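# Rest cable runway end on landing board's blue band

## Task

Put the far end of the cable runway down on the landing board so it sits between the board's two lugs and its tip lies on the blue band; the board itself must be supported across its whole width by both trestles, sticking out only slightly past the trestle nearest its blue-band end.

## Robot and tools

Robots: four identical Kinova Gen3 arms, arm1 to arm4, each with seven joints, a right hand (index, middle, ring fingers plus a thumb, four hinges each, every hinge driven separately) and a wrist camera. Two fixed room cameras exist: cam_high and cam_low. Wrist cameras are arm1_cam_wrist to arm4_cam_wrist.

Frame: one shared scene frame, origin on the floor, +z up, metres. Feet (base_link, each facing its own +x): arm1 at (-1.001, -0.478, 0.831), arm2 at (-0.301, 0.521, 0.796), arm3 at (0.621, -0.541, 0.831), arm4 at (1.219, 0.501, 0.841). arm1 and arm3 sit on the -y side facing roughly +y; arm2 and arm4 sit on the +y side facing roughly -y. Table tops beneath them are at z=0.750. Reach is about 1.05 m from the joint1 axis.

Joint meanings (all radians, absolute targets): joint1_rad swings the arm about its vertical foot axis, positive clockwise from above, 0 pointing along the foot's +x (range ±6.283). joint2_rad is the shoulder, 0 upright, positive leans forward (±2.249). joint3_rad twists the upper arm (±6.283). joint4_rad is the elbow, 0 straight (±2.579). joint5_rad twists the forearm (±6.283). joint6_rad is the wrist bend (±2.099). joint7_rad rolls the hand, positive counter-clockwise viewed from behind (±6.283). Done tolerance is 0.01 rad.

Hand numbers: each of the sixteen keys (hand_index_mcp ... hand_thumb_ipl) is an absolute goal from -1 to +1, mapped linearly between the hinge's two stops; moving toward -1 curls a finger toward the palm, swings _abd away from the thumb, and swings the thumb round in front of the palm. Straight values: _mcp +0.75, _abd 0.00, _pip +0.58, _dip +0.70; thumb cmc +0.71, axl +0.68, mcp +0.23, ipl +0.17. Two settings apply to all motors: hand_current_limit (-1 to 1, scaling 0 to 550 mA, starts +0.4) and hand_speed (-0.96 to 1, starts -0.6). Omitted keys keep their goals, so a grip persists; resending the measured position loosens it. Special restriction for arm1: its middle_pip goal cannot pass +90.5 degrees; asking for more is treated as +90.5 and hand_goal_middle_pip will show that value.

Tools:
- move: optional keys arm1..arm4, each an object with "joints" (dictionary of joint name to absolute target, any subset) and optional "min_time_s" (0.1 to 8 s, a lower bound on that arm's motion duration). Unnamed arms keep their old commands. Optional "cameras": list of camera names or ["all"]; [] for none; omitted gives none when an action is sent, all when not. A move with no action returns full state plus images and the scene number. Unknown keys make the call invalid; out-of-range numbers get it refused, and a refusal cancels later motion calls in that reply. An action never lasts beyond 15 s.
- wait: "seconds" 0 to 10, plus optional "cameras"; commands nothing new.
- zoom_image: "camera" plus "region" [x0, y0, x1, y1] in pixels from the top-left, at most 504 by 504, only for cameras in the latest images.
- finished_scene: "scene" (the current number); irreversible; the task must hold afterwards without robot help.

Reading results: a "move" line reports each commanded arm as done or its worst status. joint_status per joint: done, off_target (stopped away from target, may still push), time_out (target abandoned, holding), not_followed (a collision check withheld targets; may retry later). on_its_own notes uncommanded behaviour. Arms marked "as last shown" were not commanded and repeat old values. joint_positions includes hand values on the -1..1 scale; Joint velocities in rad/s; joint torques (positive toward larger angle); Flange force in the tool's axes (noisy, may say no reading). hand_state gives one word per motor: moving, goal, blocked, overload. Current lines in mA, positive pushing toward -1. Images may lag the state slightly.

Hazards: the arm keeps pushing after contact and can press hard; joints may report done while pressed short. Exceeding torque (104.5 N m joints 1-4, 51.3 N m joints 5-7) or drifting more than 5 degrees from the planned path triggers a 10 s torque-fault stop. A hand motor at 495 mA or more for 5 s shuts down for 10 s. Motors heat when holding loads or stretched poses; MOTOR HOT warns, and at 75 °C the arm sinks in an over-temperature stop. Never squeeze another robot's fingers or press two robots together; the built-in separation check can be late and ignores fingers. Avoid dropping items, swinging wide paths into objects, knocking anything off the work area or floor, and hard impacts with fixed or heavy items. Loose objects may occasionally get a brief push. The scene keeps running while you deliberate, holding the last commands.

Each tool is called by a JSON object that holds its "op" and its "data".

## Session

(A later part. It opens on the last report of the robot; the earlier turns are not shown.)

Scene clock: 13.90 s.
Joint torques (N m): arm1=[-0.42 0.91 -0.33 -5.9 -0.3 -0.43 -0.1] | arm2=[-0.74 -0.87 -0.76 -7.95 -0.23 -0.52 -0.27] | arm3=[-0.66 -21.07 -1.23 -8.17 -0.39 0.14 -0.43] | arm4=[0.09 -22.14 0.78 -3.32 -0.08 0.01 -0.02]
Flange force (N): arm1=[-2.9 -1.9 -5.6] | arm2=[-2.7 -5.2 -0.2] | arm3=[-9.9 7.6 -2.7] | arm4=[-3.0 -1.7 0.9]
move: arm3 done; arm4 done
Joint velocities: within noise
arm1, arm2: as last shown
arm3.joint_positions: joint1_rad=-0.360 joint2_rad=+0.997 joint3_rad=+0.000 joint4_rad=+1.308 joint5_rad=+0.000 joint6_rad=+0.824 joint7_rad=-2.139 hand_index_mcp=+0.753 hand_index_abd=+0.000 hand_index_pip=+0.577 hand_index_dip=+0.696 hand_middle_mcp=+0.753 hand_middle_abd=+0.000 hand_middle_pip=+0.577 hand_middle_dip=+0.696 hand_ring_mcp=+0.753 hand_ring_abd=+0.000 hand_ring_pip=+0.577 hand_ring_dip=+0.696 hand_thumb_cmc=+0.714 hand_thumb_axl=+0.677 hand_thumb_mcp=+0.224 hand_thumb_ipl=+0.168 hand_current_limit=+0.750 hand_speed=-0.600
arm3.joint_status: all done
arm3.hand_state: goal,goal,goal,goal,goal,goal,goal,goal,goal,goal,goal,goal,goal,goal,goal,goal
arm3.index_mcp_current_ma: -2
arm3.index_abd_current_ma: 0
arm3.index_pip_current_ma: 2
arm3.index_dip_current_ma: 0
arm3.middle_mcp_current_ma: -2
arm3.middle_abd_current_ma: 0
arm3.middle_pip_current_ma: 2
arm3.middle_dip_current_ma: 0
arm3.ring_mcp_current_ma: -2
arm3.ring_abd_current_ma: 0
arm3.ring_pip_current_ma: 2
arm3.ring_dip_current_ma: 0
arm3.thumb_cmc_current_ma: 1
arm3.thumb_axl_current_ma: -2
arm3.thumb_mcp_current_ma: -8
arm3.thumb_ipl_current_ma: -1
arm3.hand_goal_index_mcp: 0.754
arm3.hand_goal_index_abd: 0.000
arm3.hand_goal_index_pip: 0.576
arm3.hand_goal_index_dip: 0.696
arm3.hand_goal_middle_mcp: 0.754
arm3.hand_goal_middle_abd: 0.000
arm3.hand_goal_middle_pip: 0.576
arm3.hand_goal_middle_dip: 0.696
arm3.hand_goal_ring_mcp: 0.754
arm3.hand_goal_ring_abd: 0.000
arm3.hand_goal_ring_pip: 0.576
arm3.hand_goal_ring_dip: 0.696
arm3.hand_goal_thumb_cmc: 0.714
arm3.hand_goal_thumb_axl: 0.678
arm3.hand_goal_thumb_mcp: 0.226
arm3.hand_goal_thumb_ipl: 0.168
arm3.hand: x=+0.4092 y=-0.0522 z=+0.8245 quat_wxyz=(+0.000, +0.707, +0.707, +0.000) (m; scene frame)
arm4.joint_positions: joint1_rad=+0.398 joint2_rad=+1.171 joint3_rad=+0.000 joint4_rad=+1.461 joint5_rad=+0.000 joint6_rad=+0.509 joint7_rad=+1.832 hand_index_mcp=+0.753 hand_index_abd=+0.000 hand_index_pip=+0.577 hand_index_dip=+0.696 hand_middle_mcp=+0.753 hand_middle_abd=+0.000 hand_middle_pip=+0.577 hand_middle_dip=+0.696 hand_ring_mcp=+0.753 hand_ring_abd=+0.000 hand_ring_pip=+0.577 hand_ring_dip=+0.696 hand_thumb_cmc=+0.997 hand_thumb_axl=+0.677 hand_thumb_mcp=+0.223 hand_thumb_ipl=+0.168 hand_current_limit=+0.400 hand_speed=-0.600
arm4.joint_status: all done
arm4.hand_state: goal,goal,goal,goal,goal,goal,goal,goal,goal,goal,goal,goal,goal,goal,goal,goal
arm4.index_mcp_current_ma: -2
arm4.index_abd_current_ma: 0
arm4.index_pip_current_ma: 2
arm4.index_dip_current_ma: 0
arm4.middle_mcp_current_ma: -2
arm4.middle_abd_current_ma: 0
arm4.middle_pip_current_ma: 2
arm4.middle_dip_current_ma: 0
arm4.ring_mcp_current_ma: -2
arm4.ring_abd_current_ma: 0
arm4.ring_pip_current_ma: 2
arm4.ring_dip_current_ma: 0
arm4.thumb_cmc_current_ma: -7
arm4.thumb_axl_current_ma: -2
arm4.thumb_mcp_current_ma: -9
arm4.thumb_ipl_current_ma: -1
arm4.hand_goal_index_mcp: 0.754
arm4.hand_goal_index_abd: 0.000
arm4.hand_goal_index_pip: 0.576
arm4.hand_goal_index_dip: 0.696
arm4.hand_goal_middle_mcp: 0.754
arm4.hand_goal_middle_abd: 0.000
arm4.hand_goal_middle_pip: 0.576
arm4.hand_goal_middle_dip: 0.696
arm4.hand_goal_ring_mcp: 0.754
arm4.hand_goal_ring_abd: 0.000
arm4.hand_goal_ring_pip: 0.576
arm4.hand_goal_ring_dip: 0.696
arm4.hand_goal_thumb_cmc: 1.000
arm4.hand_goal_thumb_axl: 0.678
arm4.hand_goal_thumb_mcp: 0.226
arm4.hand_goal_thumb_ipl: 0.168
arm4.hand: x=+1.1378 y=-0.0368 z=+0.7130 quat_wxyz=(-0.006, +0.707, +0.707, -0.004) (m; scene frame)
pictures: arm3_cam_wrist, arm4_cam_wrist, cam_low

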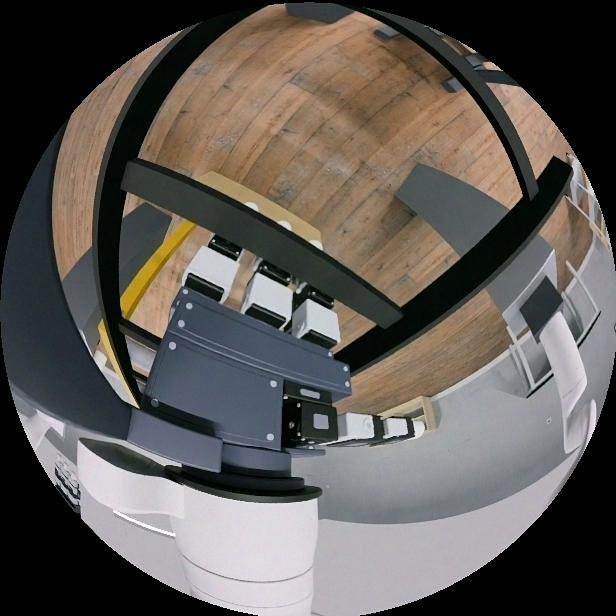

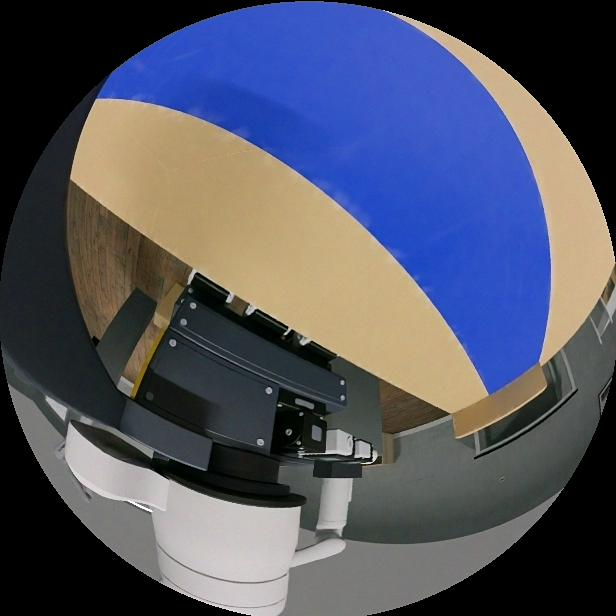

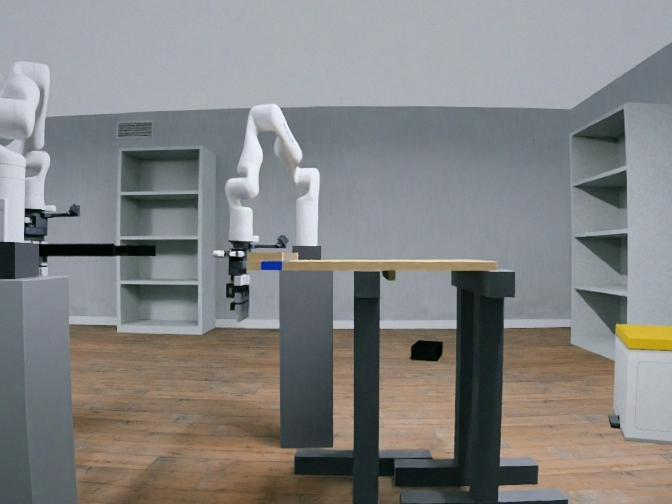

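{"op": "move", "data": {"arm3": {"joints": {"joint2_rad": 1.0097, "joint4_rad": 1.3084, "joint6_rad": 0.8108}, "min_time_s": 1}, "arm4": {"joints": {"joint1_rad": 0.2082, "joint2_rad": 1.1445, "joint4_rad": 1.5492, "joint6_rad": 0.4479, "joint7_rad": 1.6418}, "min_time_s": 3}, "cameras": ["arm3_cam_wrist", "cam_low"]}}

{"op": "move", "data": {"arm3": {"joints": {"hand_index_pip": -0.518, "hand_middle_pip": -0.518, "hand_ring_pip": -0.518, "hand_index_dip": 0.0435, "hand_middle_dip": 0.0435, "hand_ring_dip": 0.0435}}, "arm4": {"joints": {"joint1_rad": 0.0246, "joint2_rad": 1.1386, "joint4_rad": 1.5604, "joint6_rad": 0.4426, "joint7_rad": 1.4582}, "min_time_s": 3}, "cameras": ["arm3_cam_wrist", "cam_high", "cam_low"]}}

{"op": "zoom_image", "data": {"camera": "arm3_cam_wrist", "region": [100, 140, 420, 400]}}

{"op": "zoom_image", "data": {"camera": "cam_low", "region": [290, 230, 540, 330]}}

Scene clock: 18.53 s.
Joint torques (N m): arm1=[-0.48 0.91 -0.34 -5.88 -0.27 -0.49 -0.08] | arm2=[-0.69 -0.9 -0.73 -8 -0.23 -0.53 -0.26] | arm3=[-0.65 -21.15 -1.24 -8.03 -0.38 0.17 -0.44] | arm4=[-3.72 -22.11 -2.83 -2.52 -0.54 0.27 0.21]
Flange force (N): arm1=[-3.0 -1.9 -5.9] | arm2=[-2.7 -5.1 0.0] | arm3=[-9.6 7.5 -2.8] | arm4=[-3.7 -8.1 2.8]
move: arm3 done; arm4 done
Joint velocities: within noise
arm1, arm2: as last shown
arm3.joint_positions: joint1_rad=-0.360 joint2_rad=+1.010 joint3_rad=+0.000 joint4_rad=+1.308 joint5_rad=+0.000 joint6_rad=+0.811 joint7_rad=-2.139 hand_index_mcp=+0.753 hand_index_abd=+0.000 hand_index_pip=+0.577 hand_index_dip=+0.696 hand_middle_mcp=+0.753 hand_middle_abd=+0.000 hand_middle_pip=+0.577 hand_middle_dip=+0.696 hand_ring_mcp=+0.753 hand_ring_abd=+0.000 hand_ring_pip=+0.577 hand_ring_dip=+0.696 hand_thumb_cmc=+0.714 hand_thumb_axl=+0.677 hand_thumb_mcp=+0.224 hand_thumb_ipl=+0.168 hand_current_limit=+0.750 hand_speed=-0.600
arm3.joint_status: all done
arm3.hand_state: goal,goal,goal,goal,goal,goal,goal,goal,goal,goal,goal,goal,goal,goal,goal,goal
arm3.index_mcp_current_ma: -2
arm3.index_abd_current_ma: 0
arm3.index_pip_current_ma: 2
arm3.index_dip_current_ma: 0
arm3.middle_mcp_current_ma: -2
arm3.middle_abd_current_ma: 0
arm3.middle_pip_current_ma: 2
arm3.middle_dip_current_ma: 0
arm3.ring_mcp_current_ma: -2
arm3.ring_abd_current_ma: 0
arm3.ring_pip_current_ma: 2
arm3.ring_dip_current_ma: 0
arm3.thumb_cmc_current_ma: 1
arm3.thumb_axl_current_ma: -2
arm3.thumb_mcp_current_ma: -8
arm3.thumb_ipl_current_ma: -1
arm3.hand_goal_index_mcp: 0.754
arm3.hand_goal_index_abd: 0.000
arm3.hand_goal_index_pip: 0.576
arm3.hand_goal_index_dip: 0.696
arm3.hand_goal_middle_mcp: 0.754
arm3.hand_goal_middle_abd: 0.000
arm3.hand_goal_middle_pip: 0.576
arm3.hand_goal_middle_dip: 0.696
arm3.hand_goal_ring_mcp: 0.754
arm3.hand_goal_ring_abd: 0.000
arm3.hand_goal_ring_pip: 0.576
arm3.hand_goal_ring_dip: 0.696
arm3.hand_goal_thumb_cmc: 0.714
arm3.hand_goal_thumb_axl: 0.678
arm3.hand_goal_thumb_mcp: 0.226
arm3.hand_goal_thumb_ipl: 0.168
arm3.hand: x=+0.4092 y=-0.0522 z=+0.8170 quat_wxyz=(+0.000, +0.707, +0.707, +0.000) (m; scene frame)
arm4.joint_positions: joint1_rad=+0.208 joint2_rad=+1.145 joint3_rad=+0.000 joint4_rad=+1.549 joint5_rad=+0.000 joint6_rad=+0.448 joint7_rad=+1.642 hand_index_mcp=+0.753 hand_index_abd=+0.000 hand_index_pip=+0.577 hand_index_dip=+0.696 hand_middle_mcp=+0.753 hand_middle_abd=+0.000 hand_middle_pip=+0.577 hand_middle_dip=+0.696 hand_ring_mcp=+0.753 hand_ring_abd=+0.000 hand_ring_pip=+0.577 hand_ring_dip=+0.696 hand_thumb_cmc=+0.998 hand_thumb_axl=+0.677 hand_thumb_mcp=+0.223 hand_thumb_ipl=+0.168 hand_current_limit=+0.400 hand_speed=-0.600
arm4.joint_status: all done
arm4.hand_state: goal,goal,goal,goal,goal,goal,goal,goal,goal,goal,goal,goal,goal,goal,goal,goal
arm4.index_mcp_current_ma: -3
arm4.index_abd_current_ma: 0
arm4.index_pip_current_ma: 2
arm4.index_dip_current_ma: 0
arm4.middle_mcp_current_ma: -3
arm4.middle_abd_current_ma: 0
arm4.middle_pip_current_ma: 2
arm4.middle_dip_current_ma: 0
arm4.ring_mcp_current_ma: -3
arm4.ring_abd_current_ma: 0
arm4.ring_pip_current_ma: 2
arm4.ring_dip_current_ma: 0
arm4.thumb_cmc_current_ma: -6
arm4.thumb_axl_current_ma: -2
arm4.thumb_mcp_current_ma: -9
arm4.thumb_ipl_current_ma: -1
arm4.hand_goal_index_mcp: 0.754
arm4.hand_goal_index_abd: 0.000
arm4.hand_goal_index_pip: 0.576
arm4.hand_goal_index_dip: 0.696
arm4.hand_goal_middle_mcp: 0.754
arm4.hand_goal_middle_abd: 0.000
arm4.hand_goal_middle_pip: 0.576
arm4.hand_goal_middle_dip: 0.696
arm4.hand_goal_ring_mcp: 0.754
arm4.hand_goal_ring_abd: 0.000
arm4.hand_goal_ring_pip: 0.576
arm4.hand_goal_ring_dip: 0.696
arm4.hand_goal_thumb_cmc: 1.000
arm4.hand_goal_thumb_axl: 0.678
arm4.hand_goal_thumb_mcp: 0.226
arm4.hand_goal_thumb_ipl: 0.168
arm4.hand: x=+1.2399 y=-0.0370 z=+0.7129 quat_wxyz=(-0.006, +0.707, +0.707, -0.004) (m; scene frame)
pictures: arm3_cam_wrist, cam_low

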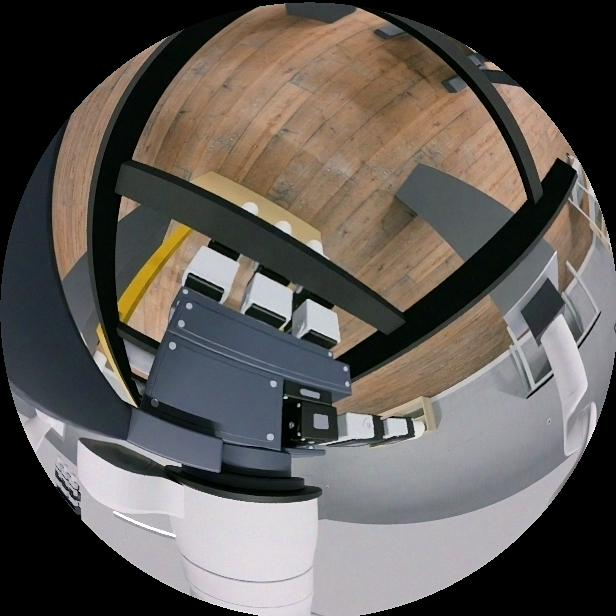

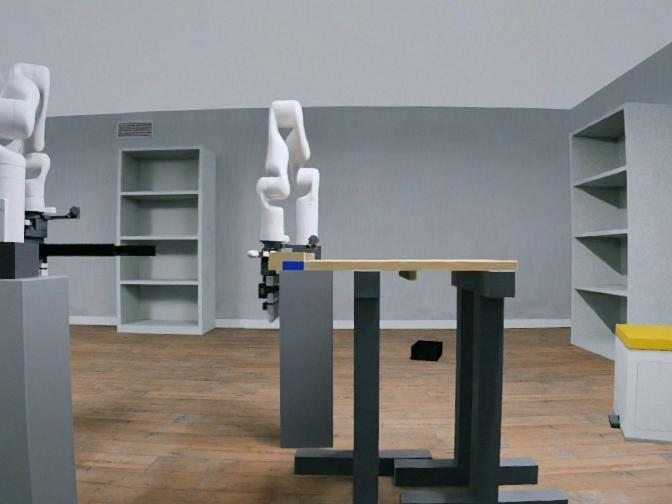

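Scene clock: 21.83 s.
Joint torques (N m): arm1=[-0.43 0.86 -0.32 -5.94 -0.27 -0.47 -0.12] | arm2=[-0.74 -0.88 -0.75 -7.99 -0.24 -0.51 -0.29] | arm3=[-0.74 -21.1 -1.17 -8.02 -0.34 0.19 -0.44] | arm4=[-3.81 -22.36 -2.85 -3.07 -0.54 -0.01 0.16]
Flange force (N): arm1=[-3.0 -1.9 -5.7] | arm2=[-2.6 -5.2 0.0] | arm3=[-9.7 7.6 -2.8] | arm4=[-3.9 -7.6 2.7]
move: arm3 done; arm4 done
Joint velocities: within noise
arm1, arm2: as last shown
arm3.joint_positions: joint1_rad=-0.360 joint2_rad=+1.010 joint3_rad=+0.000 joint4_rad=+1.308 joint5_rad=+0.000 joint6_rad=+0.811 joint7_rad=-2.139 hand_index_mcp=+0.753 hand_index_abd=+0.000 hand_index_pip=-0.510 hand_index_dip=+0.047 hand_middle_mcp=+0.753 hand_middle_abd=+0.000 hand_middle_pip=-0.510 hand_middle_dip=+0.047 hand_ring_mcp=+0.753 hand_ring_abd=+0.000 hand_ring_pip=-0.511 hand_ring_dip=+0.047 hand_thumb_cmc=+0.714 hand_thumb_axl=+0.677 hand_thumb_mcp=+0.224 hand_thumb_ipl=+0.168 hand_current_limit=+0.750 hand_speed=-0.600
arm3.joint_status: all done
arm3.hand_state: goal,goal,goal,goal,goal,goal,goal,goal,goal,goal,goal,goal,goal,goal,goal,goal
arm3.index_mcp_current_ma: -2
arm3.index_abd_current_ma: 0
arm3.index_pip_current_ma: 26
arm3.index_dip_current_ma: 9
arm3.middle_mcp_current_ma: -2
arm3.middle_abd_current_ma: 0
arm3.middle_pip_current_ma: 23
arm3.middle_dip_current_ma: 9
arm3.ring_mcp_current_ma: -2
arm3.ring_abd_current_ma: 0
arm3.ring_pip_current_ma: 21
arm3.ring_dip_current_ma: 9
arm3.thumb_cmc_current_ma: 1
arm3.thumb_axl_current_ma: -2
arm3.thumb_mcp_current_ma: -8
arm3.thumb_ipl_current_ma: -1
arm3.hand_goal_index_mcp: 0.754
arm3.hand_goal_index_abd: 0.000
arm3.hand_goal_index_pip: -0.518
arm3.hand_goal_index_dip: 0.044
arm3.hand_goal_middle_mcp: 0.754
arm3.hand_goal_middle_abd: 0.000
arm3.hand_goal_middle_pip: -0.518
arm3.hand_goal_middle_dip: 0.044
arm3.hand_goal_ring_mcp: 0.754
arm3.hand_goal_ring_abd: 0.000
arm3.hand_goal_ring_pip: -0.518
arm3.hand_goal_ring_dip: 0.044
arm3.hand_goal_thumb_cmc: 0.714
arm3.hand_goal_thumb_axl: 0.678
arm3.hand_goal_thumb_mcp: 0.226
arm3.hand_goal_thumb_ipl: 0.168
arm3.hand: x=+0.4092 y=-0.0522 z=+0.8170 quat_wxyz=(+0.000, +0.707, +0.707, +0.000) (m; scene frame)
arm4.joint_positions: joint1_rad=+0.025 joint2_rad=+1.139 joint3_rad=+0.000 joint4_rad=+1.560 joint5_rad=+0.000 joint6_rad=+0.443 joint7_rad=+1.458 hand_index_mcp=+0.753 hand_index_abd=+0.000 hand_index_pip=+0.577 hand_index_dip=+0.696 hand_middle_mcp=+0.753 hand_middle_abd=+0.000 hand_middle_pip=+0.577 hand_middle_dip=+0.696 hand_ring_mcp=+0.753 hand_ring_abd=+0.000 hand_ring_pip=+0.577 hand_ring_dip=+0.696 hand_thumb_cmc=+0.998 hand_thumb_axl=+0.677 hand_thumb_mcp=+0.223 hand_thumb_ipl=+0.168 hand_current_limit=+0.400 hand_speed=-0.600
arm4.joint_status: all done
arm4.hand_state: goal,goal,goal,goal,goal,goal,goal,goal,goal,goal,goal,goal,goal,goal,goal,goal
arm4.index_mcp_current_ma: -3
arm4.index_abd_current_ma: 0
arm4.index_pip_current_ma: 2
arm4.index_dip_current_ma: 0
arm4.middle_mcp_current_ma: -3
arm4.middle_abd_current_ma: 0
arm4.middle_pip_current_ma: 2
arm4.middle_dip_current_ma: 0
arm4.ring_mcp_current_ma: -3
arm4.ring_abd_current_ma: 0
arm4.ring_pip_current_ma: 2
arm4.ring_dip_current_ma: 0
arm4.thumb_cmc_current_ma: -6
arm4.thumb_axl_current_ma: -2
arm4.thumb_mcp_current_ma: -9
arm4.thumb_ipl_current_ma: -1
arm4.hand_goal_index_mcp: 0.754
arm4.hand_goal_index_abd: 0.000
arm4.hand_goal_index_pip: 0.576
arm4.hand_goal_index_dip: 0.696
arm4.hand_goal_middle_mcp: 0.754
arm4.hand_goal_middle_abd: 0.000
arm4.hand_goal_middle_pip: 0.576
arm4.hand_goal_middle_dip: 0.696
arm4.hand_goal_ring_mcp: 0.754
arm4.hand_goal_ring_abd: 0.000
arm4.hand_goal_ring_pip: 0.576
arm4.hand_goal_ring_dip: 0.696
arm4.hand_goal_thumb_cmc: 1.000
arm4.hand_goal_thumb_axl: 0.678
arm4.hand_goal_thumb_mcp: 0.226
arm4.hand_goal_thumb_ipl: 0.168
arm4.hand: x=+1.3348 y=-0.0371 z=+0.7131 quat_wxyz=(-0.006, +0.707, +0.707, -0.004) (m; scene frame)
pictures: arm3_cam_wrist, cam_high, cam_low

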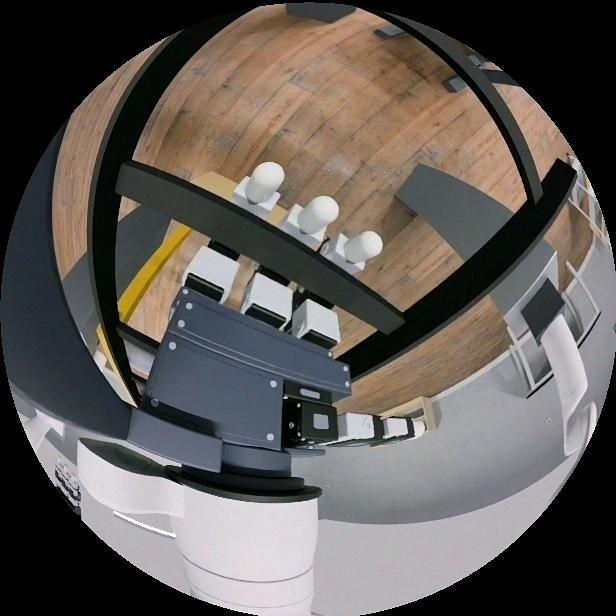

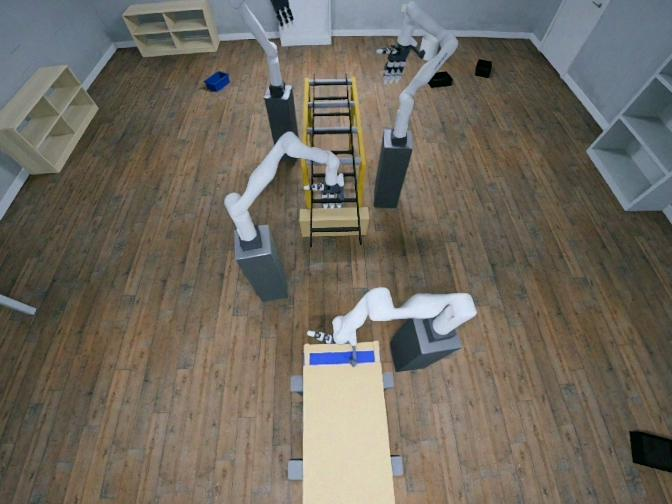

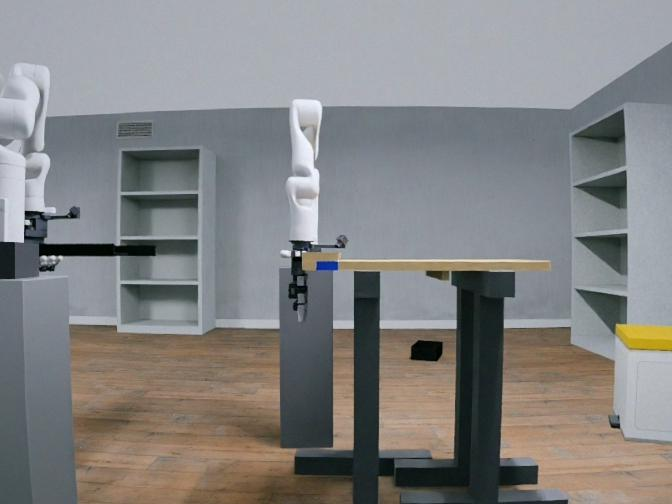

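Scaled by 1.575 from the camera's 616x616 image, which has a finer 880x880 frame.

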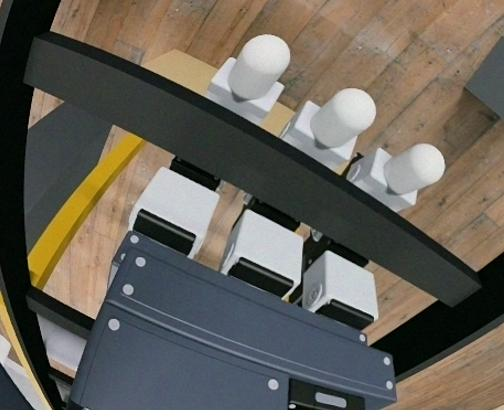

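Scaled by 2.016 from the camera's 672x504 image, which has a finer 960x720 frame.

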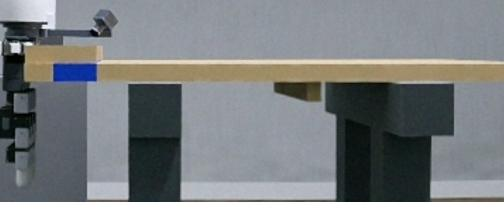

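{"op": "move", "data": {"arm3": {"joints": {"joint2_rad": 0.9548, "joint4_rad": 1.3029, "joint6_rad": 0.8712}, "min_time_s": 3}, "arm4": {"joints": {"joint1_rad": -0.1513, "joint2_rad": 1.1514, "joint4_rad": 1.5043, "joint6_rad": 0.4859, "joint7_rad": 1.2823}, "min_time_s": 3}, "cameras": ["arm3_cam_wrist", "cam_high", "cam_low"]}}

{"op": "zoom_image", "data": {"camera": "cam_low", "region": [290, 230, 540, 330]}}

{"op": "zoom_image", "data": {"camera": "cam_low", "region": [0, 200, 200, 300]}}

{"op": "zoom_image", "data": {"camera": "cam_high", "region": [280, 340, 400, 440]}}

Scene clock: 25.43 s.
Joint torques (N m): arm1=[-0.43 0.86 -0.35 -5.9 -0.25 -0.48 -0.08] | arm2=[-0.77 -0.87 -0.72 -7.97 -0.22 -0.55 -0.3] | arm3=[-0.57 -41.32 -0.04 -16.37 0.38 1.12 -0.33] | arm4=[-15.01 -25.04 -13.02 -6.21 -1.84 -1.27 1.04]
Flange force (N): arm1=[-3.0 -1.9 -5.8] | arm2=[-2.6 -5.1 -0.2] | arm3=[-10.7 7.8 34.4] | arm4=[-5.7 -26.4 3.5]
move: arm3 done; arm4 done
Joint velocities: within noise
arm1, arm2: as last shown
arm3.joint_positions: joint1_rad=-0.360 joint2_rad=+0.955 joint3_rad=+0.000 joint4_rad=+1.303 joint5_rad=+0.000 joint6_rad=+0.871 joint7_rad=-2.139 hand_index_mcp=+0.808 hand_index_abd=-0.004 hand_index_pip=-0.464 hand_index_dip=+0.047 hand_middle_mcp=+0.800 hand_middle_abd=-0.004 hand_middle_pip=-0.465 hand_middle_dip=+0.049 hand_ring_mcp=+0.792 hand_ring_abd=-0.003 hand_ring_pip=-0.465 hand_ring_dip=+0.054 hand_thumb_cmc=+0.714 hand_thumb_axl=+0.677 hand_thumb_mcp=+0.224 hand_thumb_ipl=+0.168 hand_current_limit=+0.750 hand_speed=-0.600
arm3.joint_status: all done
arm3.hand_state: blocked,goal,blocked,goal,blocked,goal,blocked,goal,blocked,goal,blocked,goal,goal,goal,goal,goal
arm3.index_mcp_current_ma: 231
arm3.index_abd_current_ma: -10
arm3.index_pip_current_ma: 215
arm3.index_dip_current_ma: 9
arm3.middle_mcp_current_ma: 192
arm3.middle_abd_current_ma: -10
arm3.middle_pip_current_ma: 207
arm3.middle_dip_current_ma: 13
arm3.ring_mcp_current_ma: 155
arm3.ring_abd_current_ma: -8
arm3.ring_pip_current_ma: 209
arm3.ring_dip_current_ma: 33
arm3.thumb_cmc_current_ma: 1
arm3.thumb_axl_current_ma: -2
arm3.thumb_mcp_current_ma: -8
arm3.thumb_ipl_current_ma: -1
arm3.hand_goal_index_mcp: 0.754
arm3.hand_goal_index_abd: 0.000
arm3.hand_goal_index_pip: -0.518
arm3.hand_goal_index_dip: 0.044
arm3.hand_goal_middle_mcp: 0.754
arm3.hand_goal_middle_abd: 0.000
arm3.hand_goal_middle_pip: -0.518
arm3.hand_goal_middle_dip: 0.044
arm3.hand_goal_ring_mcp: 0.754
arm3.hand_goal_ring_abd: 0.000
arm3.hand_goal_ring_pip: -0.518
arm3.hand_goal_ring_dip: 0.044
arm3.hand_goal_thumb_cmc: 0.714
arm3.hand_goal_thumb_axl: 0.678
arm3.hand_goal_thumb_mcp: 0.226
arm3.hand_goal_thumb_ipl: 0.168
arm3.hand: x=+0.4092 y=-0.0521 z=+0.8505 quat_wxyz=(+0.000, +0.707, +0.707, +0.000) (m; scene frame)
arm4.joint_positions: joint1_rad=-0.151 joint2_rad=+1.151 joint3_rad=+0.000 joint4_rad=+1.504 joint5_rad=+0.000 joint6_rad=+0.486 joint7_rad=+1.282 hand_index_mcp=+0.753 hand_index_abd=+0.000 hand_index_pip=+0.577 hand_index_dip=+0.696 hand_middle_mcp=+0.753 hand_middle_abd=+0.000 hand_middle_pip=+0.577 hand_middle_dip=+0.696 hand_ring_mcp=+0.753 hand_ring_abd=+0.000 hand_ring_pip=+0.577 hand_ring_dip=+0.696 hand_thumb_cmc=+0.998 hand_thumb_axl=+0.677 hand_thumb_mcp=+0.223 hand_thumb_ipl=+0.168 hand_current_limit=+0.400 hand_speed=-0.600
arm4.joint_status: all done
arm4.hand_state: goal,goal,goal,goal,goal,goal,goal,goal,goal,goal,goal,goal,goal,goal,goal,goal
arm4.index_mcp_current_ma: -3
arm4.index_abd_current_ma: 0
arm4.index_pip_current_ma: 2
arm4.index_dip_current_ma: 0
arm4.middle_mcp_current_ma: -3
arm4.middle_abd_current_ma: 0
arm4.middle_pip_current_ma: 2
arm4.middle_dip_current_ma: 0
arm4.ring_mcp_current_ma: -3
arm4.ring_abd_current_ma: 0
arm4.ring_pip_current_ma: 2
arm4.ring_dip_current_ma: 0
arm4.thumb_cmc_current_ma: -6
arm4.thumb_axl_current_ma: -2
arm4.thumb_mcp_current_ma: -9
arm4.thumb_ipl_current_ma: -1
arm4.hand_goal_index_mcp: 0.754
arm4.hand_goal_index_abd: 0.000
arm4.hand_goal_index_pip: 0.576
arm4.hand_goal_index_dip: 0.696
arm4.hand_goal_middle_mcp: 0.754
arm4.hand_goal_middle_abd: 0.000
arm4.hand_goal_middle_pip: 0.576
arm4.hand_goal_middle_dip: 0.696
arm4.hand_goal_ring_mcp: 0.754
arm4.hand_goal_ring_abd: 0.000
arm4.hand_goal_ring_pip: 0.576
arm4.hand_goal_ring_dip: 0.696
arm4.hand_goal_thumb_cmc: 1.000
arm4.hand_goal_thumb_axl: 0.678
arm4.hand_goal_thumb_mcp: 0.226
arm4.hand_goal_thumb_ipl: 0.168
arm4.hand: x=+1.4287 y=-0.0372 z=+0.7129 quat_wxyz=(-0.006, +0.707, +0.707, -0.004) (m; scene frame)
pictures: arm3_cam_wrist, cam_high, cam_low

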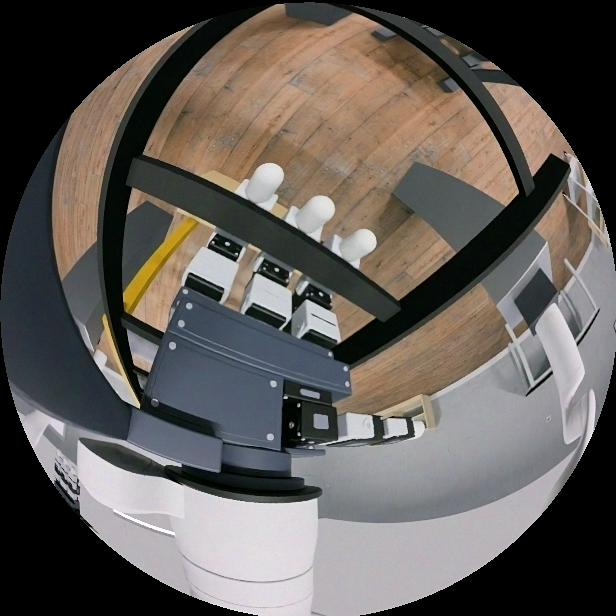

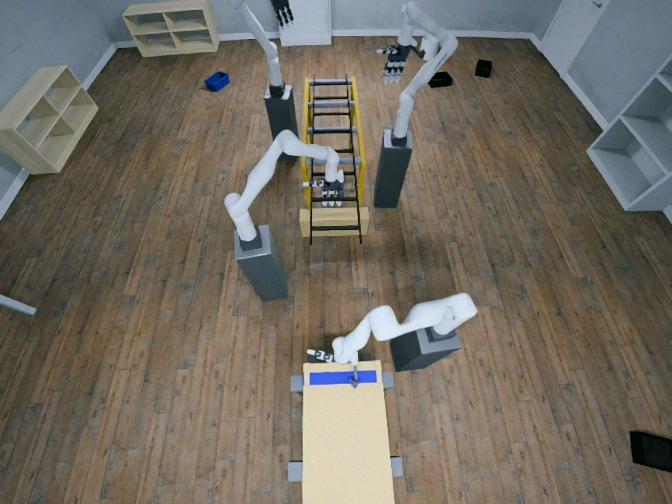

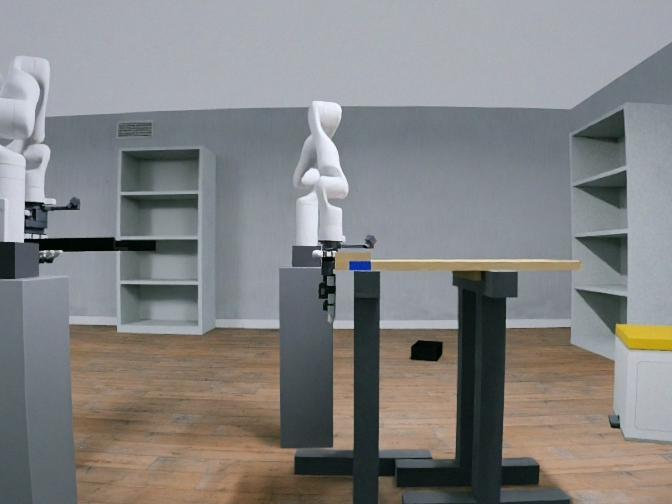

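Scaled by 2.016 from the camera's 672x504 image, which has a finer 960x720 frame.

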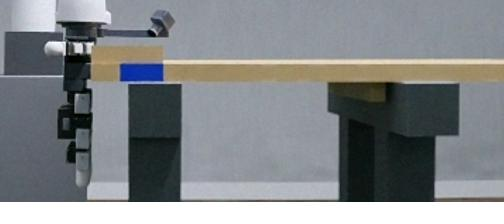

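Scaled by 2.520 from the camera's 672x504 image, which has a finer 960x720 frame.

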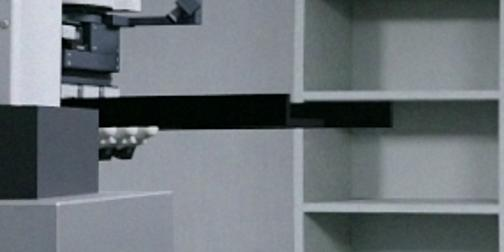

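Scaled by 4.200 from the camera's 672x504 image, which has a finer 960x720 frame.

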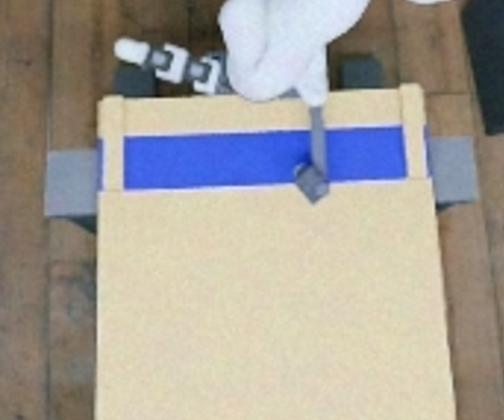

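{"op": "move", "data": {"arm3": {"joints": {"joint1_rad": -0.1397, "joint2_rad": 0.8593, "joint4_rad": 1.5409, "joint6_rad": 0.7290, "joint7_rad": -1.9186}, "min_time_s": 4.5}, "arm4": {"joints": {"joint1_rad": 0.0246, "joint2_rad": 1.1386, "joint4_rad": 1.5604, "joint6_rad": 0.4426, "joint7_rad": 1.4582}, "min_time_s": 2.5}, "cameras": ["cam_high"]}}

{"op": "move", "data": {"arm3": {"joints": {"joint1_rad": 0.1344, "joint2_rad": 0.8249, "joint4_rad": 1.6328, "joint6_rad": 0.6727, "joint7_rad": -1.6446}, "min_time_s": 4.5}, "arm4": {"joints": {"joint1_rad": 0.439, "joint2_rad": -0.45, "joint4_rad": 1.4, "joint6_rad": 2.05, "joint7_rad": 1.8, "hand_thumb_cmc": 0.714}, "min_time_s": 5}, "cameras": ["arm3_cam_wrist", "cam_high", "cam_low"]}}

{"op": "zoom_image", "data": {"camera": "cam_high", "region": [280, 200, 400, 300]}}

Scene clock: 31.63 s.
Joint torques (N m): arm1=[-0.44 0.94 -0.36 -5.93 -0.3 -0.46 -0.09] | arm2=[-0.76 -0.92 -0.76 -8 -0.22 -0.49 -0.28] | arm3=[-0.81 -35.5 -0.23 -13.33 0.55 0.97 -0.15] | arm4=[0.01 -21.41 0.78 -2.68 -0.09 0.06 -0.02]
Flange force (N): arm1=[-2.8 -2.0 -5.6] | arm2=[-2.7 -5.2 0.0] | arm3=[-8.7 4.4 30.2] | arm4=[-3.5 -0.6 1.1]
move: arm3 done; arm4 done
Joint velocities: within noise
arm1, arm2: as last shown
arm3.joint_positions: joint1_rad=-0.140 joint2_rad=+0.859 joint3_rad=+0.000 joint4_rad=+1.541 joint5_rad=+0.000 joint6_rad=+0.729 joint7_rad=-1.919 hand_index_mcp=+0.815 hand_index_abd=-0.004 hand_index_pip=-0.448 hand_index_dip=+0.062 hand_middle_mcp=+0.807 hand_middle_abd=-0.004 hand_middle_pip=-0.450 hand_middle_dip=+0.065 hand_ring_mcp=+0.800 hand_ring_abd=-0.003 hand_ring_pip=-0.452 hand_ring_dip=+0.069 hand_thumb_cmc=+0.714 hand_thumb_axl=+0.677 hand_thumb_mcp=+0.224 hand_thumb_ipl=+0.168 hand_current_limit=+0.750 hand_speed=-0.600
arm3.joint_status: all done
arm3.hand_state: blocked,goal,blocked,goal,blocked,goal,blocked,blocked,blocked,goal,blocked,blocked,goal,goal,goal,goal
arm3.index_mcp_current_ma: 264
arm3.index_abd_current_ma: -10
arm3.index_pip_current_ma: 285
arm3.index_dip_current_ma: 62
arm3.middle_mcp_current_ma: 224
arm3.middle_abd_current_ma: -10
arm3.middle_pip_current_ma: 276
arm3.middle_dip_current_ma: 73
arm3.ring_mcp_current_ma: 193
arm3.ring_abd_current_ma: -8
arm3.ring_pip_current_ma: 268
arm3.ring_dip_current_ma: 92
arm3.thumb_cmc_current_ma: 1
arm3.thumb_axl_current_ma: -2
arm3.thumb_mcp_current_ma: -9
arm3.thumb_ipl_current_ma: -1
arm3.hand_goal_index_mcp: 0.754
arm3.hand_goal_index_abd: 0.000
arm3.hand_goal_index_pip: -0.518
arm3.hand_goal_index_dip: 0.044
arm3.hand_goal_middle_mcp: 0.754
arm3.hand_goal_middle_abd: 0.000
arm3.hand_goal_middle_pip: -0.518
arm3.hand_goal_middle_dip: 0.044
arm3.hand_goal_ring_mcp: 0.754
arm3.hand_goal_ring_abd: 0.000
arm3.hand_goal_ring_pip: -0.518
arm3.hand_goal_ring_dip: 0.044
arm3.hand_goal_thumb_cmc: 0.714
arm3.hand_goal_thumb_axl: 0.678
arm3.hand_goal_thumb_mcp: 0.226
arm3.hand_goal_thumb_ipl: 0.168
arm3.hand: x=+0.5470 y=-0.0518 z=+0.8507 quat_wxyz=(+0.000, +0.707, +0.707, +0.001) (m; scene frame)
arm4.joint_positions: joint1_rad=+0.025 joint2_rad=+1.139 joint3_rad=+0.000 joint4_rad=+1.560 joint5_rad=+0.000 joint6_rad=+0.443 joint7_rad=+1.458 hand_index_mcp=+0.753 hand_index_abd=+0.000 hand_index_pip=+0.577 hand_index_dip=+0.696 hand_middle_mcp=+0.753 hand_middle_abd=+0.000 hand_middle_pip=+0.577 hand_middle_dip=+0.696 hand_ring_mcp=+0.753 hand_ring_abd=+0.000 hand_ring_pip=+0.577 hand_ring_dip=+0.696 hand_thumb_cmc=+0.998 hand_thumb_axl=+0.677 hand_thumb_mcp=+0.223 hand_thumb_ipl=+0.168 hand_current_limit=+0.400 hand_speed=-0.600
arm4.joint_status: all done
arm4.hand_state: goal,goal,goal,goal,goal,goal,goal,goal,goal,goal,goal,goal,goal,goal,goal,goal
arm4.index_mcp_current_ma: -3
arm4.index_abd_current_ma: 0
arm4.index_pip_current_ma: 2
arm4.index_dip_current_ma: 0
arm4.middle_mcp_current_ma: -3
arm4.middle_abd_current_ma: 0
arm4.middle_pip_current_ma: 2
arm4.middle_dip_current_ma: 0
arm4.ring_mcp_current_ma: -3
arm4.ring_abd_current_ma: 0
arm4.ring_pip_current_ma: 2
arm4.ring_dip_current_ma: 0
arm4.thumb_cmc_current_ma: -6
arm4.thumb_axl_current_ma: -2
arm4.thumb_mcp_current_ma: -9
arm4.thumb_ipl_current_ma: -1
arm4.hand_goal_index_mcp: 0.754
arm4.hand_goal_index_abd: 0.000
arm4.hand_goal_index_pip: 0.576
arm4.hand_goal_index_dip: 0.696
arm4.hand_goal_middle_mcp: 0.754
arm4.hand_goal_middle_abd: 0.000
arm4.hand_goal_middle_pip: 0.576
arm4.hand_goal_middle_dip: 0.696
arm4.hand_goal_ring_mcp: 0.754
arm4.hand_goal_ring_abd: 0.000
arm4.hand_goal_ring_pip: 0.576
arm4.hand_goal_ring_dip: 0.696
arm4.hand_goal_thumb_cmc: 1.000
arm4.hand_goal_thumb_axl: 0.678
arm4.hand_goal_thumb_mcp: 0.226
arm4.hand_goal_thumb_ipl: 0.168
arm4.hand: x=+1.3348 y=-0.0371 z=+0.7131 quat_wxyz=(-0.006, +0.707, +0.707, -0.004) (m; scene frame)
pictures: cam_high

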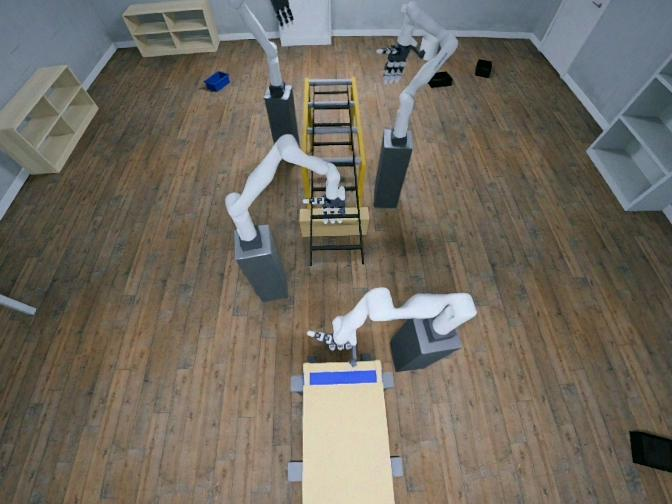

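Scene clock: 37.00 s.
Joint torques (N m): arm1=[-0.39 0.89 -0.35 -5.97 -0.3 -0.46 -0.07] | arm2=[-0.72 -0.88 -0.75 -7.94 -0.23 -0.52 -0.23] | arm3=[-0.38 -35.74 0.25 -13.61 0.59 0.63 -0.26] | arm4=[-0.3 1.06 0.2 -6.46 -0.02 -0.39 -0.04]
Flange force (N): arm1=[-2.8 -1.9 -5.5] | arm2=[-2.7 -5.1 -0.2] | arm3=[-9.8 1.5 33.1] | arm4=[-1.4 0.6 -3.4]
move: arm3 done; arm4 done
Joint velocities: within noise
arm1, arm2: as last shown
arm3.joint_positions: joint1_rad=+0.134 joint2_rad=+0.825 joint3_rad=+0.000 joint4_rad=+1.633 joint5_rad=+0.000 joint6_rad=+0.673 joint7_rad=-1.645 hand_index_mcp=+0.817 hand_index_abd=-0.004 hand_index_pip=-0.448 hand_index_dip=+0.062 hand_middle_mcp=+0.809 hand_middle_abd=-0.004 hand_middle_pip=-0.450 hand_middle_dip=+0.065 hand_ring_mcp=+0.803 hand_ring_abd=-0.003 hand_ring_pip=-0.452 hand_ring_dip=+0.069 hand_thumb_cmc=+0.714 hand_thumb_axl=+0.677 hand_thumb_mcp=+0.224 hand_thumb_ipl=+0.168 hand_current_limit=+0.750 hand_speed=-0.600
arm3.joint_status: all done
arm3.hand_state: blocked,goal,blocked,goal,blocked,goal,blocked,blocked,blocked,goal,blocked,blocked,goal,goal,goal,goal
arm3.index_mcp_current_ma: 274
arm3.index_abd_current_ma: -10
arm3.index_pip_current_ma: 285
arm3.index_dip_current_ma: 62
arm3.middle_mcp_current_ma: 235
arm3.middle_abd_current_ma: -10
arm3.middle_pip_current_ma: 276
arm3.middle_dip_current_ma: 73
arm3.ring_mcp_current_ma: 206
arm3.ring_abd_current_ma: -8
arm3.ring_pip_current_ma: 268
arm3.ring_dip_current_ma: 92
arm3.thumb_cmc_current_ma: 1
arm3.thumb_axl_current_ma: -2
arm3.thumb_mcp_current_ma: -9
arm3.thumb_ipl_current_ma: -1
arm3.hand_goal_index_mcp: 0.754
arm3.hand_goal_index_abd: 0.000
arm3.hand_goal_index_pip: -0.518
arm3.hand_goal_index_dip: 0.044
arm3.hand_goal_middle_mcp: 0.754
arm3.hand_goal_middle_abd: 0.000
arm3.hand_goal_middle_pip: -0.518
arm3.hand_goal_middle_dip: 0.044
arm3.hand_goal_ring_mcp: 0.754
arm3.hand_goal_ring_abd: 0.000
arm3.hand_goal_ring_pip: -0.518
arm3.hand_goal_ring_dip: 0.044
arm3.hand_goal_thumb_cmc: 0.714
arm3.hand_goal_thumb_axl: 0.678
arm3.hand_goal_thumb_mcp: 0.226
arm3.hand_goal_thumb_ipl: 0.168
arm3.hand: x=+0.6930 y=-0.0515 z=+0.8509 quat_wxyz=(+0.002, +0.707, +0.707, +0.002) (m; scene frame)
arm4.joint_positions: joint1_rad=+0.439 joint2_rad=-0.450 joint3_rad=+0.000 joint4_rad=+1.400 joint5_rad=+0.000 joint6_rad=+2.050 joint7_rad=+1.800 hand_index_mcp=+0.753 hand_index_abd=+0.000 hand_index_pip=+0.577 hand_index_dip=+0.696 hand_middle_mcp=+0.753 hand_middle_abd=+0.000 hand_middle_pip=+0.577 hand_middle_dip=+0.696 hand_ring_mcp=+0.753 hand_ring_abd=+0.000 hand_ring_pip=+0.577 hand_ring_dip=+0.696 hand_thumb_cmc=+0.716 hand_thumb_axl=+0.677 hand_thumb_mcp=+0.223 hand_thumb_ipl=+0.168 hand_current_limit=+0.400 hand_speed=-0.600
arm4.joint_status: all done
arm4.hand_state: goal,goal,goal,goal,goal,goal,goal,goal,goal,goal,goal,goal,goal,goal,goal,goal
arm4.index_mcp_current_ma: -3
arm4.index_abd_current_ma: 0
arm4.index_pip_current_ma: 2
arm4.index_dip_current_ma: 0
arm4.middle_mcp_current_ma: -3
arm4.middle_abd_current_ma: 0
arm4.middle_pip_current_ma: 2
arm4.middle_dip_current_ma: 0
arm4.ring_mcp_current_ma: -3
arm4.ring_abd_current_ma: 0
arm4.ring_pip_current_ma: 2
arm4.ring_dip_current_ma: 0
arm4.thumb_cmc_current_ma: 6
arm4.thumb_axl_current_ma: -2
arm4.thumb_mcp_current_ma: -9
arm4.thumb_ipl_current_ma: -1
arm4.hand_goal_index_mcp: 0.754
arm4.hand_goal_index_abd: 0.000
arm4.hand_goal_index_pip: 0.576
arm4.hand_goal_index_dip: 0.696
arm4.hand_goal_middle_mcp: 0.754
arm4.hand_goal_middle_abd: 0.000
arm4.hand_goal_middle_pip: 0.576
arm4.hand_goal_middle_dip: 0.696
arm4.hand_goal_ring_mcp: 0.754
arm4.hand_goal_ring_abd: 0.000
arm4.hand_goal_ring_pip: 0.576
arm4.hand_goal_ring_dip: 0.696
arm4.hand_goal_thumb_cmc: 0.714
arm4.hand_goal_thumb_axl: 0.678
arm4.hand_goal_thumb_mcp: 0.226
arm4.hand_goal_thumb_ipl: 0.168
arm4.hand: x=+1.2516 y=+0.3680 z=+1.3888 quat_wxyz=(+0.029, +0.730, +0.679, -0.065) (m; scene frame)
pictures: arm3_cam_wrist, cam_high, cam_low

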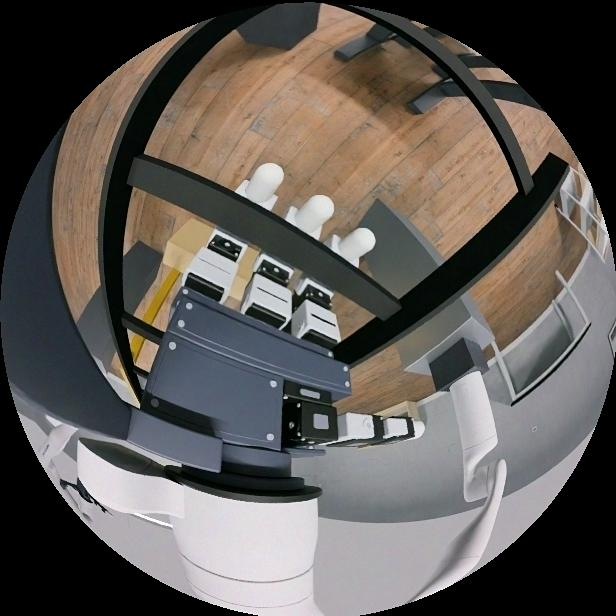

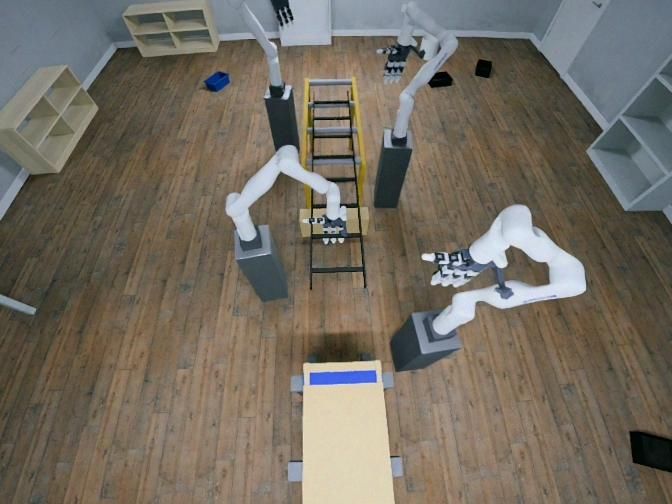

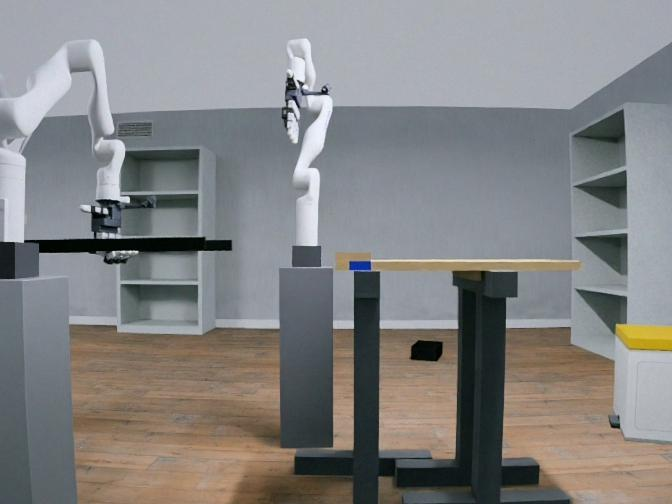

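Scaled by 4.200 from the camera's 672x504 image, which has a finer 960x720 frame.

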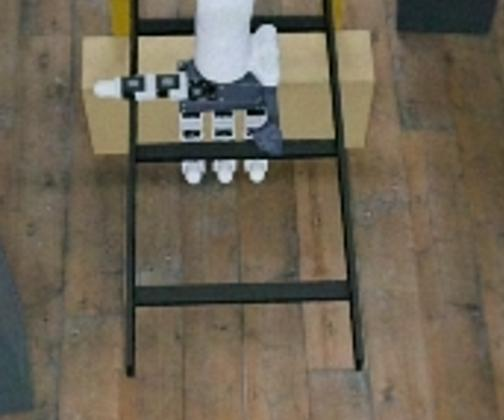

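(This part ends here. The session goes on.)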